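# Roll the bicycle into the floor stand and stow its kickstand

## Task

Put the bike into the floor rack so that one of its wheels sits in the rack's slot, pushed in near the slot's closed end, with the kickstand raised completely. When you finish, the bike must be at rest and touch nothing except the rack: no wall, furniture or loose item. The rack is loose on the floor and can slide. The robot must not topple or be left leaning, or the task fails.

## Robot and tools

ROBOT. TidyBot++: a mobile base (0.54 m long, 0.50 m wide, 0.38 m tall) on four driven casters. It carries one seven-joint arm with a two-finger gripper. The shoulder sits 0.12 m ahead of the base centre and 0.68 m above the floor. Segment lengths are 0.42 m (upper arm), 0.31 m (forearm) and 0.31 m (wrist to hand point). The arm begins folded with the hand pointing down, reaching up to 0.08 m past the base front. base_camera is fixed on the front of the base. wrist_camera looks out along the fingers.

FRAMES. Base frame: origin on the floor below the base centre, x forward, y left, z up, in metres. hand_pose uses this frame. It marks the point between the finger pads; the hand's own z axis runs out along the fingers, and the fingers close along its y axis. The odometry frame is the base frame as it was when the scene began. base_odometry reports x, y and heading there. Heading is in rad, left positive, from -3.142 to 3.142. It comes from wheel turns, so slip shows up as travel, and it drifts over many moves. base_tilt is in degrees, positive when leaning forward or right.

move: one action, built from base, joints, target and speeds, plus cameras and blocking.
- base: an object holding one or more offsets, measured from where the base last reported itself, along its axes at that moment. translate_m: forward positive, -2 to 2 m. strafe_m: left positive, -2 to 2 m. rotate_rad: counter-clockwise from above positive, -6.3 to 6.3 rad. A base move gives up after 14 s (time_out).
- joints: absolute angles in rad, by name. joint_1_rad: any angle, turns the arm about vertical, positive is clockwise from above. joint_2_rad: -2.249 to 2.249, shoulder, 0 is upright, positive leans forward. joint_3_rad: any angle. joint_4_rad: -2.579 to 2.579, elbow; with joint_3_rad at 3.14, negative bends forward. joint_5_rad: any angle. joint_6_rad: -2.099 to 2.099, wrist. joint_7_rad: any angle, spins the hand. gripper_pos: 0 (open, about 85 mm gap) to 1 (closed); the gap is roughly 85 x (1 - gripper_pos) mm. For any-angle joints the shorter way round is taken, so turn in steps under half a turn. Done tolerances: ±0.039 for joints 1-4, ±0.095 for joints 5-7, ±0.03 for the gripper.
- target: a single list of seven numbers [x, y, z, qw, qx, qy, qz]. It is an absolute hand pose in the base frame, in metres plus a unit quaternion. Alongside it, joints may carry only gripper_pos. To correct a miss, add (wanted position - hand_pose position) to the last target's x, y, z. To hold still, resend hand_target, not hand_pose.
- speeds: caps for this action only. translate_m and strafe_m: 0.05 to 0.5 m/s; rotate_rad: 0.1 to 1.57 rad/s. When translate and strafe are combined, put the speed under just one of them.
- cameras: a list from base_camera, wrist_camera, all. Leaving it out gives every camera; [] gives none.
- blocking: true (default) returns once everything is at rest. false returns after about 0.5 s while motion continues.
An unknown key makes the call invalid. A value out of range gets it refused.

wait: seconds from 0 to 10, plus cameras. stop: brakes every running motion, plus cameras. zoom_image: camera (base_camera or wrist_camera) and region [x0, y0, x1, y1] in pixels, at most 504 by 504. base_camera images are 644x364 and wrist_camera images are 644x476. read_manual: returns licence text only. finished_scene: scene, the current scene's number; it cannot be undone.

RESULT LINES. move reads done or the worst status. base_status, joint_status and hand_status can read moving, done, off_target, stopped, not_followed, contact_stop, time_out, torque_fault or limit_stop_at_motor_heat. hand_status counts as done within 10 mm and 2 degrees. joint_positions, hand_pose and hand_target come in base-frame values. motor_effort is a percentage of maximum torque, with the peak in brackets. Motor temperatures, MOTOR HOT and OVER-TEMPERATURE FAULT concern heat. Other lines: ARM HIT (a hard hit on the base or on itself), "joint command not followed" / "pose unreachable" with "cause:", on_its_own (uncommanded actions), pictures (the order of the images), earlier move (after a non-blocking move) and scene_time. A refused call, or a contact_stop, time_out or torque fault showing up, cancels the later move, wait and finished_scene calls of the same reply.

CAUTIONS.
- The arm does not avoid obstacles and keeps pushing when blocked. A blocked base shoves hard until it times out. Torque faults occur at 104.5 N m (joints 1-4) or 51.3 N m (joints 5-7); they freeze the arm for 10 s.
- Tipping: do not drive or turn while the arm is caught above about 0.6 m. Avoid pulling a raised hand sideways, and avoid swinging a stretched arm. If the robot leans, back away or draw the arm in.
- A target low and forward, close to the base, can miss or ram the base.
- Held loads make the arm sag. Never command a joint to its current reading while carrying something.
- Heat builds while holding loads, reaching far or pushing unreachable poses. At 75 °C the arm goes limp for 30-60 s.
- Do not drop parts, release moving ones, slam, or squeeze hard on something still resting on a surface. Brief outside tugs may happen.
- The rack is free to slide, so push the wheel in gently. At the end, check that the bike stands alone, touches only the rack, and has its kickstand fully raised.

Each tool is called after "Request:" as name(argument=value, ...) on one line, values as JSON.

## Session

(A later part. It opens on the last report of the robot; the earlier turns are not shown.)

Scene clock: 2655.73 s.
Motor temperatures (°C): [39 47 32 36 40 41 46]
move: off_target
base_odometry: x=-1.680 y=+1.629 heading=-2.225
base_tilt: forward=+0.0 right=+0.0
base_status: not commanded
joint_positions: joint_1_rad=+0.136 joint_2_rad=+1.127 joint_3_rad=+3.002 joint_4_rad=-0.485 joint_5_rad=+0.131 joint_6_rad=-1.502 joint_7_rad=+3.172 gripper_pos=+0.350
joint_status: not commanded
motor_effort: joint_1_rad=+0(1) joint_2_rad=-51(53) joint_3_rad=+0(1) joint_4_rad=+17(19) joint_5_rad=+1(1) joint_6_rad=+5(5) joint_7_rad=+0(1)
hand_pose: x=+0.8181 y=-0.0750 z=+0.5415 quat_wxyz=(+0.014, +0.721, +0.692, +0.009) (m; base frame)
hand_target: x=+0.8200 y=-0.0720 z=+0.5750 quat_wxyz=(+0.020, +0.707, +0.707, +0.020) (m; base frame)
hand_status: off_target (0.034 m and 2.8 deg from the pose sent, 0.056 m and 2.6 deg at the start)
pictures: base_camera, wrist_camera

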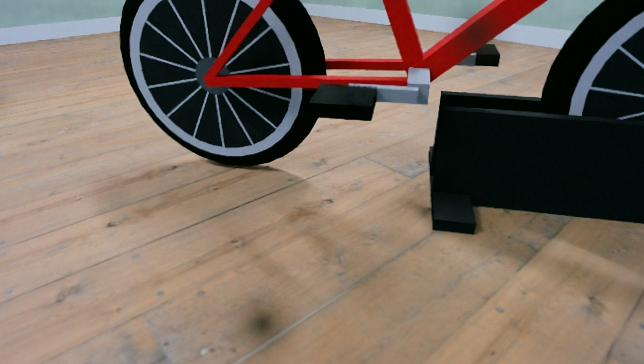

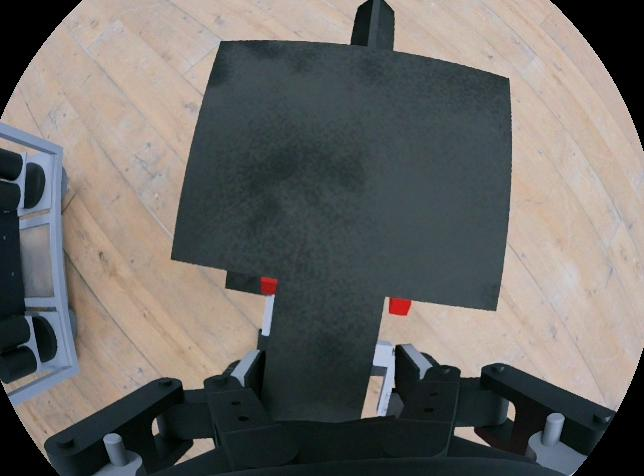

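Request:
move(target=[0.82, -0.074, 0.625, 0.02, 0.7068, 0.7068, 0.02])

Request:
move(target=[0.81, -0.076, 0.68, 0.02, 0.7068, 0.7068, 0.02])

Request:
move(target=[0.78, -0.076, 0.74, 0.02, 0.7068, 0.7068, 0.02])

Scene clock: 2661.33 s.
Motor temperatures (°C): [39 47 32 36 40 41 46]
move: off_target
base_odometry: x=-1.680 y=+1.629 heading=-2.225
base_tilt: forward=-0.1 right=+0.0
base_status: not commanded
joint_positions: joint_1_rad=+0.122 joint_2_rad=+1.139 joint_3_rad=+3.104 joint_4_rad=-0.183 joint_5_rad=+0.085 joint_6_rad=-1.698 joint_7_rad=+3.172 gripper_pos=+0.350
joint_status: not commanded
motor_effort: joint_1_rad=-1(2) joint_2_rad=-49(53) joint_3_rad=+1(2) joint_4_rad=+15(19) joint_5_rad=+1(1) joint_6_rad=+0(5) joint_7_rad=+0(0)
hand_pose: x=+0.8367 y=-0.0999 z=+0.6274 quat_wxyz=(+0.062, +0.738, +0.672, +0.021) (m; base frame)
hand_target: x=+0.8200 y=-0.0740 z=+0.6250 quat_wxyz=(+0.020, +0.707, +0.707, +0.020) (m; base frame)
hand_status: off_target (0.031 m and 7.2 deg from the pose sent, 0.084 m and 2.8 deg at the start)
pictures: base_camera, wrist_camera

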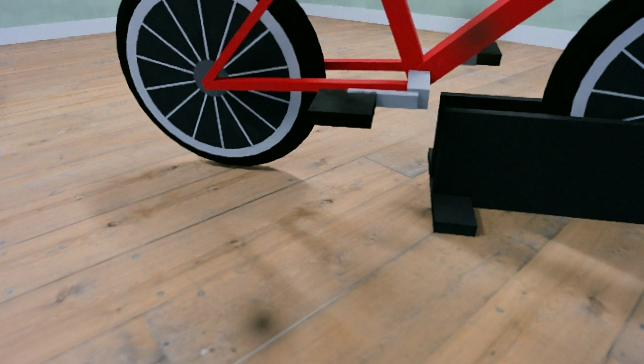

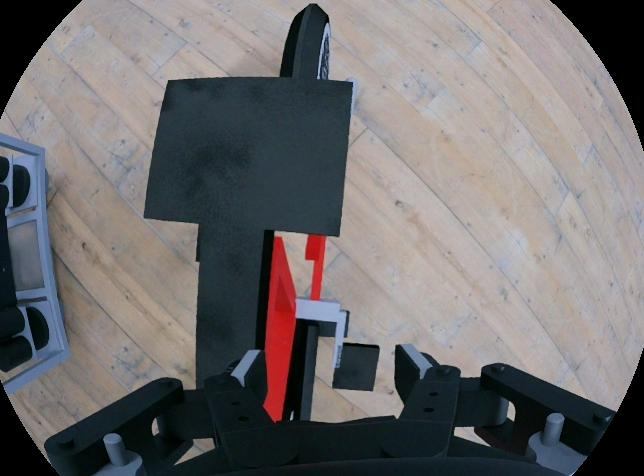

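Scene clock: 2671.73 s.
Motor temperatures (°C): [39 47 32 36 40 41 46]
move: time_out
base_odometry: x=-1.680 y=+1.629 heading=-2.225
base_tilt: forward=-0.1 right=+0.0
base_status: not commanded
joint_positions: joint_1_rad=+0.207 joint_2_rad=+1.304 joint_3_rad=+3.317 joint_4_rad=+0.489 joint_5_rad=-0.349 joint_6_rad=-2.024 joint_7_rad=+3.206 gripper_pos=+0.350
joint_status: not commanded
motor_effort: joint_1_rad=-1(7) joint_2_rad=-48(56) joint_3_rad=-2(2) joint_4_rad=+11(16) joint_5_rad=-1(2) joint_6_rad=+2(6) joint_7_rad=+0(0)
hand_pose: x=+0.8381 y=-0.0798 z=+0.7076 quat_wxyz=(+0.080, +0.686, +0.711, +0.132) (m; base frame)
hand_target: x=+0.8381 y=-0.0798 z=+0.7079 quat_wxyz=(+0.080, +0.686, +0.711, +0.132) (m; base frame)
hand_status: time_out (0.040 m and 14.7 deg from the pose sent, 0.064 m and 7.2 deg at the start; a joint's target at an end of its range on 42 of 300 steps)
pictures: base_camera, wrist_camera

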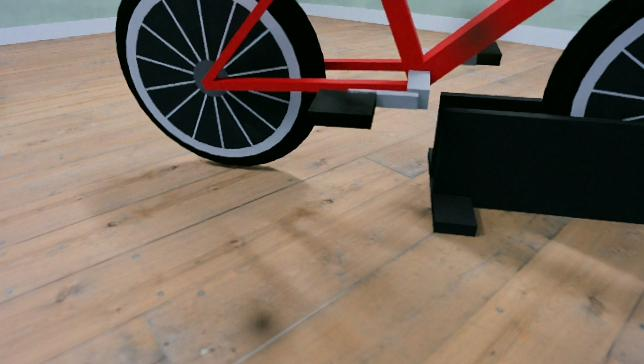

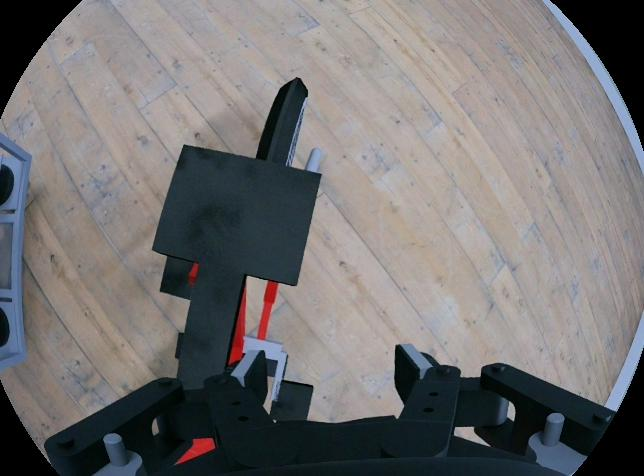

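not run: a stop that you did not command came earlier in this reply.

Request:
move(base={"translate_m": -0.3}, speeds={"translate_m": 0.12})

Request:
move(target=[0.45, 0.0, 0.62, 0, 1, 0, 0])

Scene clock: 2681.97 s.
Motor temperatures (°C): [39 46 32 36 40 41 46]
move: done
base_odometry: x=-1.498 y=+1.867 heading=-2.225
base_tilt: forward=-0.1 right=+0.1
base_status: done
joint_positions: joint_1_rad=+0.206 joint_2_rad=+1.306 joint_3_rad=+3.317 joint_4_rad=+0.489 joint_5_rad=-0.349 joint_6_rad=-2.024 joint_7_rad=+3.206 gripper_pos=+0.350
joint_status: not commanded
motor_effort: joint_1_rad=-1(2) joint_2_rad=-48(52) joint_3_rad=-1(2) joint_4_rad=+12(13) joint_5_rad=+0(1) joint_6_rad=+3(4) joint_7_rad=+0(0)
hand_pose: x=+0.8382 y=-0.0795 z=+0.7063 quat_wxyz=(+0.079, +0.686, +0.712, +0.131) (m; base frame)
hand_target: x=+0.8381 y=-0.0798 z=+0.7079 quat_wxyz=(+0.080, +0.686, +0.711, +0.132) (m; base frame)
hand_status: not commanded
pictures: base_camera, wrist_camera

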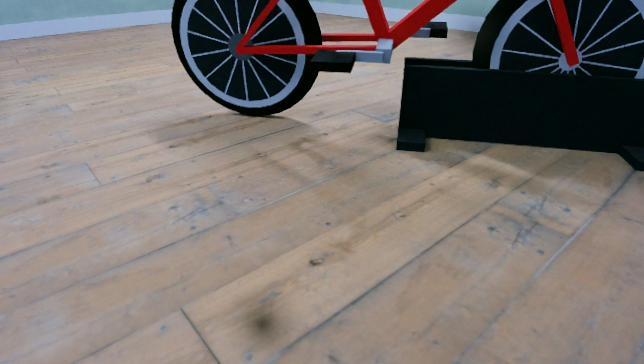

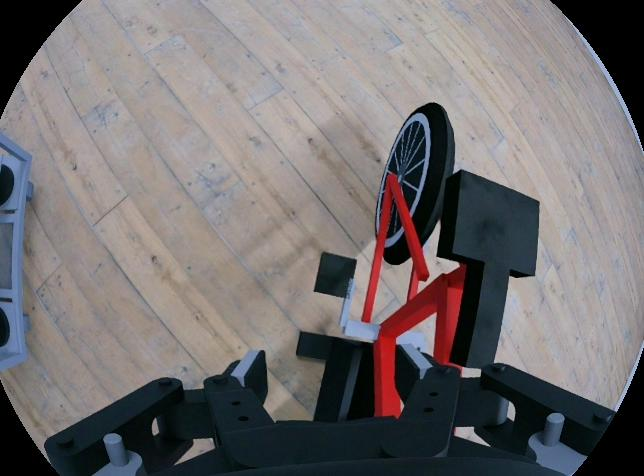

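Scene clock: 2685.03 s.
Motor temperatures (°C): [39 46 32 36 40 41 46]
move: off_target
base_odometry: x=-1.498 y=+1.867 heading=-2.225
base_tilt: forward=-0.1 right=+0.0
base_status: not commanded
joint_positions: joint_1_rad=+0.016 joint_2_rad=+1.681 joint_3_rad=+3.160 joint_4_rad=+1.949 joint_5_rad=-0.076 joint_6_rad=-2.027 joint_7_rad=+1.652 gripper_pos=+0.350
joint_status: not commanded
motor_effort: joint_1_rad=-1(2) joint_2_rad=-36(49) joint_3_rad=-1(3) joint_4_rad=+0(12) joint_5_rad=+1(1) joint_6_rad=+8(10) joint_7_rad=+0(0)
hand_pose: x=+0.7592 y=+0.0172 z=+0.8797 quat_wxyz=(+0.022, +0.768, +0.066, +0.636) (m; base frame)
hand_target: x=+0.7520 y=-0.0003 z=+0.8559 quat_wxyz=(+0.001, +0.788, +0.000, +0.616) (m; base frame)
hand_status: off_target (0.404 m and 79.6 deg from the pose sent, 0.406 m and 93.4 deg at the start; a joint's target at an end of its range on 74 of 74 steps)
pictures: base_camera, wrist_camera

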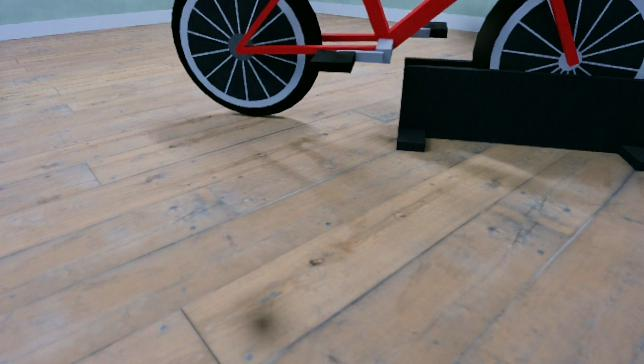

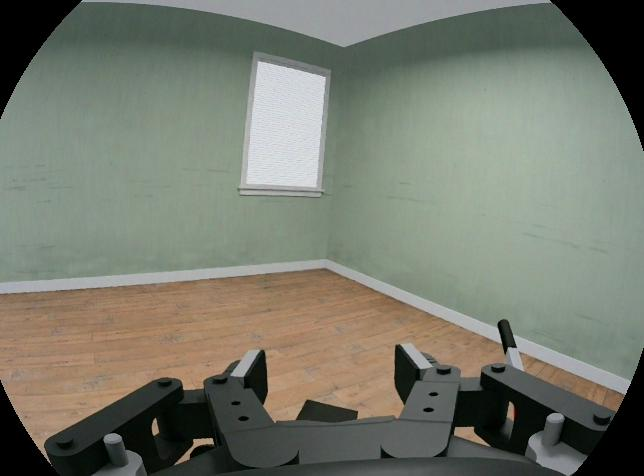

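Request:
zoom_image(camera="base_camera", region=[160, 0, 480, 180])

Request:
zoom_image(camera="base_camera", region=[380, 0, 644, 190])

Scaled by 1.575.

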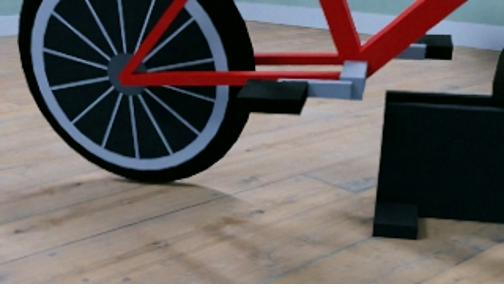

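Scaled by 1.909.

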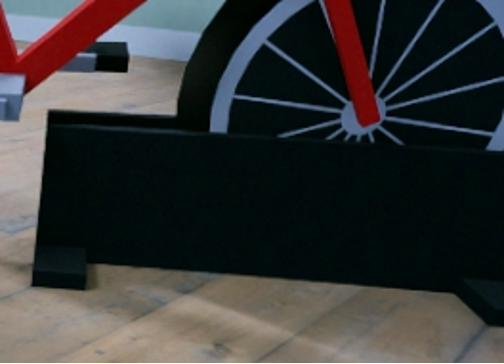

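Request:
move(base={"translate_m": 0.12}, joints={"joint_4_rad": 1.95, "joint_2_rad": 0.6}, cameras=["wrist_camera"])

Request:
move(base={"rotate_rad": -0.4})

Scene clock: 2697.17 s.
Motor temperatures (°C): [39 46 32 36 40 41 46]
move: done
base_odometry: x=-1.570 y=+1.772 heading=-2.224
base_tilt: forward=-0.1 right=+0.0
base_status: done
joint_positions: joint_1_rad=+0.012 joint_2_rad=+0.613 joint_3_rad=+3.158 joint_4_rad=+1.953 joint_5_rad=-0.073 joint_6_rad=-2.033 joint_7_rad=+1.650 gripper_pos=+0.350
joint_status: all done
motor_effort: joint_1_rad=-1(2) joint_2_rad=-8(39) joint_3_rad=+1(1) joint_4_rad=-13(14) joint_5_rad=+1(1) joint_6_rad=+5(11) joint_7_rad=+0(0)
hand_pose: x=+0.2544 y=+0.0244 z=+1.3363 quat_wxyz=(+0.055, +0.338, +0.050, +0.938) (m; base frame)
hand_target: x=+0.2607 y=+0.0014 z=+1.3270 quat_wxyz=(+0.002, +0.363, +0.001, +0.932) (m; base frame)
hand_status: not commanded
pictures: wrist_camera

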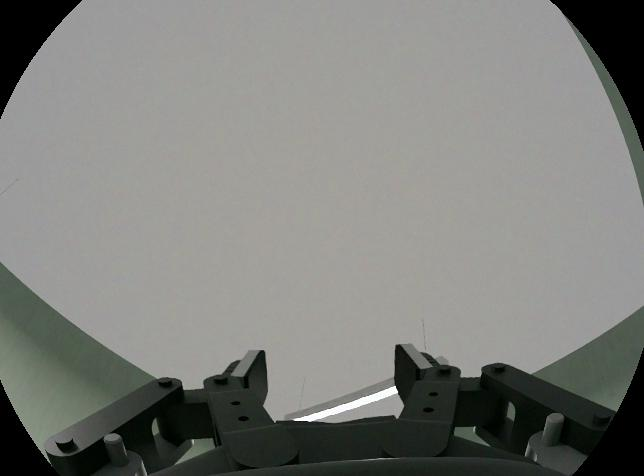

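Scene clock: 2698.47 s.
Motor temperatures (°C): [39 46 32 36 40 41 46]
move: done
base_odometry: x=-1.570 y=+1.772 heading=-2.624
base_tilt: forward=-0.1 right=+0.1
base_status: done
joint_positions: joint_1_rad=+0.011 joint_2_rad=+0.613 joint_3_rad=+3.156 joint_4_rad=+1.953 joint_5_rad=-0.071 joint_6_rad=-2.033 joint_7_rad=+1.650 gripper_pos=+0.350
joint_status: not commanded
motor_effort: joint_1_rad=-1(2) joint_2_rad=-8(9) joint_3_rad=+1(2) joint_4_rad=-14(14) joint_5_rad=+1(2) joint_6_rad=+6(7) joint_7_rad=+0(0)
hand_pose: x=+0.2543 y=+0.0234 z=+1.3364 quat_wxyz=(+0.053, +0.338, +0.049, +0.938) (m; base frame)
hand_target: x=+0.2607 y=+0.0014 z=+1.3270 quat_wxyz=(+0.002, +0.363, +0.001, +0.932) (m; base frame)
hand_status: not commanded
pictures: base_camera, wrist_camera

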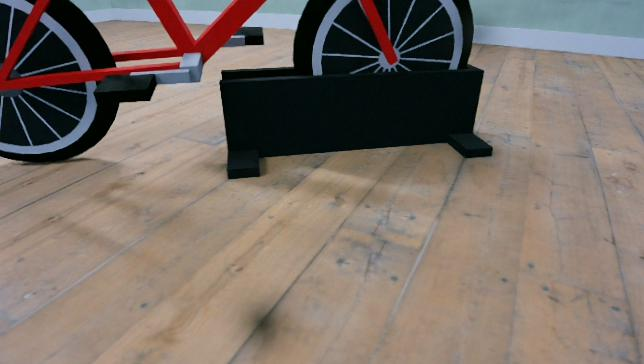

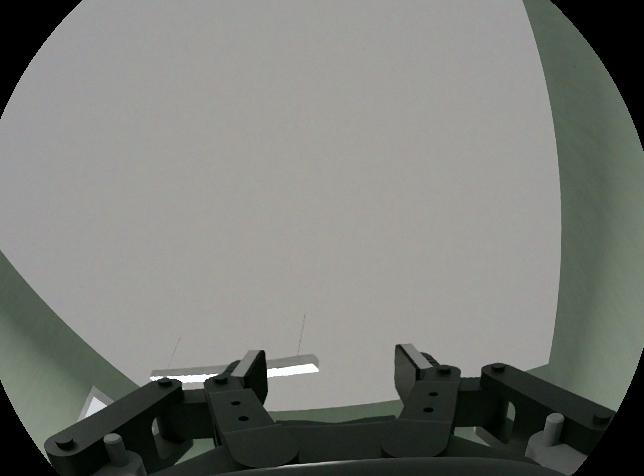

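Request:
move(base={"rotate_rad": 0.5}, cameras=["base_camera"])

Request:
zoom_image(camera="base_camera", region=[220, 0, 480, 130])

Scene clock: 2708.50 s.
Motor temperatures (°C): [39 45 32 36 40 41 46]
move: done
base_odometry: x=-1.570 y=+1.772 heading=-2.125
base_tilt: forward=-0.1 right=+0.0
base_status: done
joint_positions: joint_1_rad=+0.010 joint_2_rad=+0.613 joint_3_rad=+3.155 joint_4_rad=+1.953 joint_5_rad=-0.071 joint_6_rad=-2.033 joint_7_rad=+1.650 gripper_pos=+0.350
joint_status: not commanded
motor_effort: joint_1_rad=+0(2) joint_2_rad=-7(9) joint_3_rad=+1(2) joint_4_rad=-13(14) joint_5_rad=+1(2) joint_6_rad=+7(7) joint_7_rad=+0(0)
hand_pose: x=+0.2543 y=+0.0235 z=+1.3364 quat_wxyz=(+0.053, +0.338, +0.049, +0.938) (m; base frame)
hand_target: x=+0.2607 y=+0.0014 z=+1.3270 quat_wxyz=(+0.002, +0.363, +0.001, +0.932) (m; base frame)
hand_status: not commanded
pictures: base_camera

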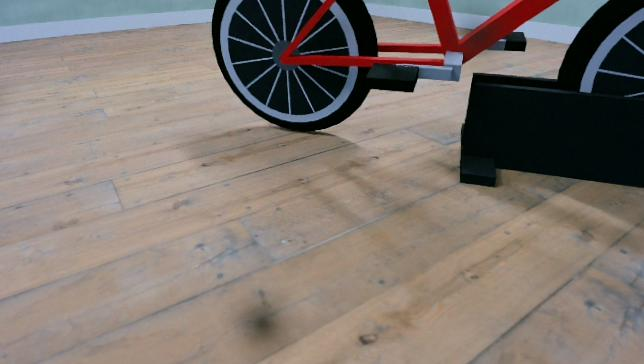

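Scaled by 1.938.

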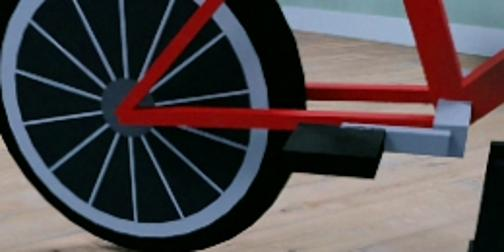

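Request:
move(base={"translate_m": 0.237, "strafe_m": 0.70}, cameras=["base_camera"])

Request:
move(base={"translate_m": 0.988, "strafe_m": 0.495}, cameras=["base_camera"])

Request:
move(base={"rotate_rad": -1.8}, cameras=["base_camera"])

Scene clock: 2722.27 s.
Motor temperatures (°C): [39 45 32 36 40 41 46]
move: done
base_odometry: x=-1.100 y=+1.201 heading=-2.125
base_tilt: forward=-0.1 right=+0.0
base_status: done
joint_positions: joint_1_rad=+0.009 joint_2_rad=+0.613 joint_3_rad=+3.151 joint_4_rad=+1.953 joint_5_rad=-0.068 joint_6_rad=-2.033 joint_7_rad=+1.650 gripper_pos=+0.350
joint_status: not commanded
motor_effort: joint_1_rad=-1(2) joint_2_rad=-8(9) joint_3_rad=+1(2) joint_4_rad=-13(14) joint_5_rad=+1(2) joint_6_rad=+5(7) joint_7_rad=+0(0)
hand_pose: x=+0.2539 y=+0.0217 z=+1.3366 quat_wxyz=(+0.050, +0.338, +0.047, +0.939) (m; base frame)
hand_target: x=+0.2607 y=+0.0014 z=+1.3270 quat_wxyz=(+0.002, +0.363, +0.001, +0.932) (m; base frame)
hand_status: not commanded
pictures: base_camera

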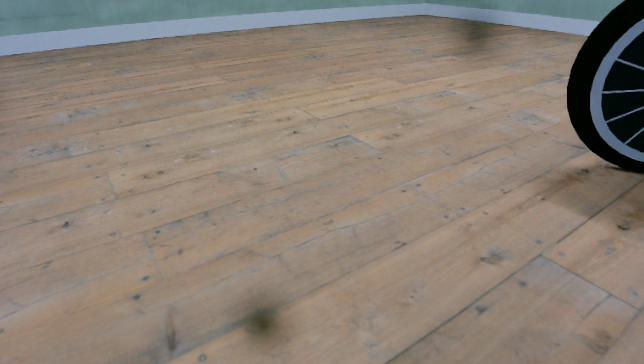

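Scene clock: 2725.83 s.
Motor temperatures (°C): [39 44 32 36 40 41 46]
move: done
base_odometry: x=-1.199 y=+0.101 heading=-2.125
base_tilt: forward=+0.0 right=+0.0
base_status: done
joint_positions: joint_1_rad=+0.009 joint_2_rad=+0.608 joint_3_rad=+3.151 joint_4_rad=+1.953 joint_5_rad=-0.068 joint_6_rad=-2.033 joint_7_rad=+1.650 gripper_pos=+0.350
joint_status: not commanded
motor_effort: joint_1_rad=-1(2) joint_2_rad=-8(10) joint_3_rad=+1(2) joint_4_rad=-13(14) joint_5_rad=+1(2) joint_6_rad=+5(7) joint_7_rad=+0(0)
hand_pose: x=+0.2508 y=+0.0217 z=+1.3372 quat_wxyz=(+0.050, +0.335, +0.047, +0.940) (m; base frame)
hand_target: x=+0.2607 y=+0.0014 z=+1.3270 quat_wxyz=(+0.002, +0.363, +0.001, +0.932) (m; base frame)
hand_status: not commanded
pictures: base_camera

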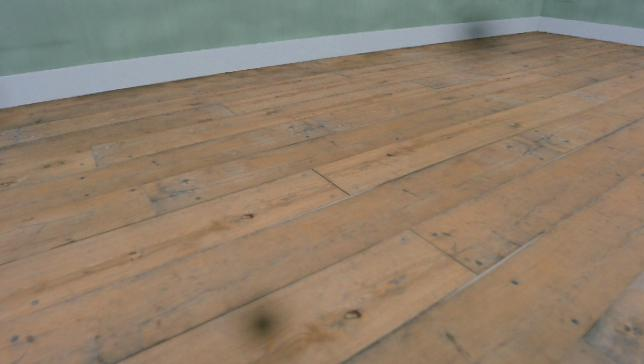

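Scene clock: 2728.27 s.
Motor temperatures (°C): [39 44 32 36 40 41 46]
move: done
base_odometry: x=-1.199 y=+0.101 heading=+2.359
base_tilt: forward=-0.1 right=+0.0
base_status: done
joint_positions: joint_1_rad=+0.009 joint_2_rad=+0.608 joint_3_rad=+3.151 joint_4_rad=+1.953 joint_5_rad=-0.068 joint_6_rad=-2.033 joint_7_rad=+1.650 gripper_pos=+0.350
joint_status: not commanded
motor_effort: joint_1_rad=-1(2) joint_2_rad=-8(9) joint_3_rad=+0(2) joint_4_rad=-12(15) joint_5_rad=+1(2) joint_6_rad=+5(7) joint_7_rad=+0(0)
hand_pose: x=+0.2508 y=+0.0217 z=+1.3372 quat_wxyz=(+0.050, +0.335, +0.047, +0.940) (m; base frame)
hand_target: x=+0.2607 y=+0.0014 z=+1.3270 quat_wxyz=(+0.002, +0.363, +0.001, +0.932) (m; base frame)
hand_status: not commanded
pictures: base_camera

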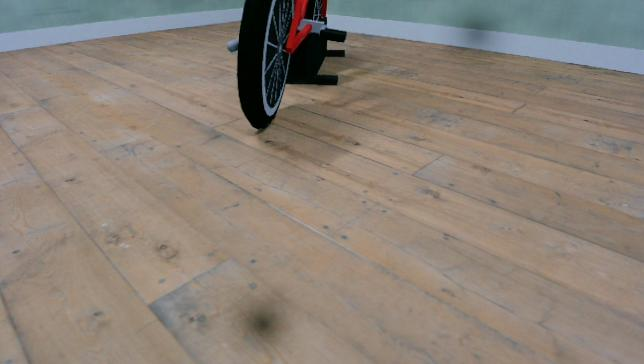

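Request:
move(base={"translate_m": 0.36, "strafe_m": 0.914, "rotate_rad": -0.7}, cameras=["base_camera"])

Request:
zoom_image(camera="base_camera", region=[200, 0, 520, 180])

Scene clock: 2735.60 s.
Motor temperatures (°C): [39 44 32 36 40 41 46]
move: done
base_odometry: x=-2.099 y=-0.293 heading=+1.659
base_tilt: forward=+0.0 right=+0.0
base_status: done
joint_positions: joint_1_rad=+0.009 joint_2_rad=+0.608 joint_3_rad=+3.150 joint_4_rad=+1.953 joint_5_rad=-0.067 joint_6_rad=-2.033 joint_7_rad=+1.650 gripper_pos=+0.350
joint_status: not commanded
motor_effort: joint_1_rad=-1(2) joint_2_rad=-7(9) joint_3_rad=+1(3) joint_4_rad=-14(14) joint_5_rad=+1(2) joint_6_rad=+6(7) joint_7_rad=+0(0)
hand_pose: x=+0.2506 y=+0.0212 z=+1.3373 quat_wxyz=(+0.050, +0.335, +0.046, +0.940) (m; base frame)
hand_target: x=+0.2607 y=+0.0014 z=+1.3270 quat_wxyz=(+0.002, +0.363, +0.001, +0.932) (m; base frame)
hand_status: not commanded
pictures: base_camera

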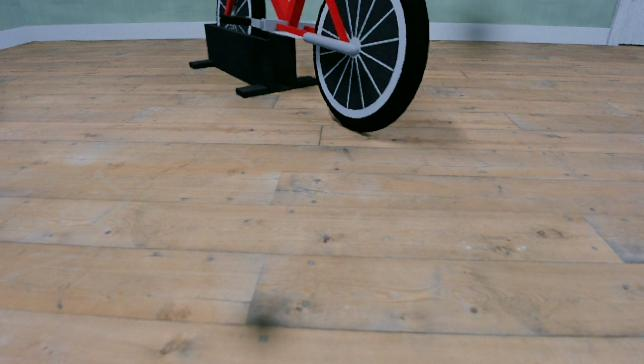

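Scaled by 1.575.

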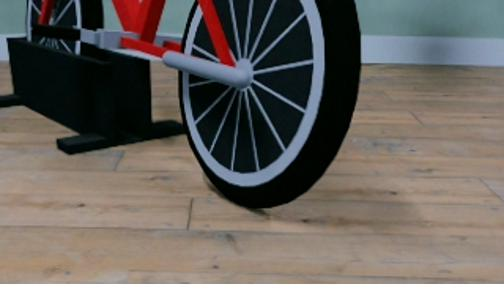

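Request:
finished_scene(scene=1)

The scene is finished: the task was done.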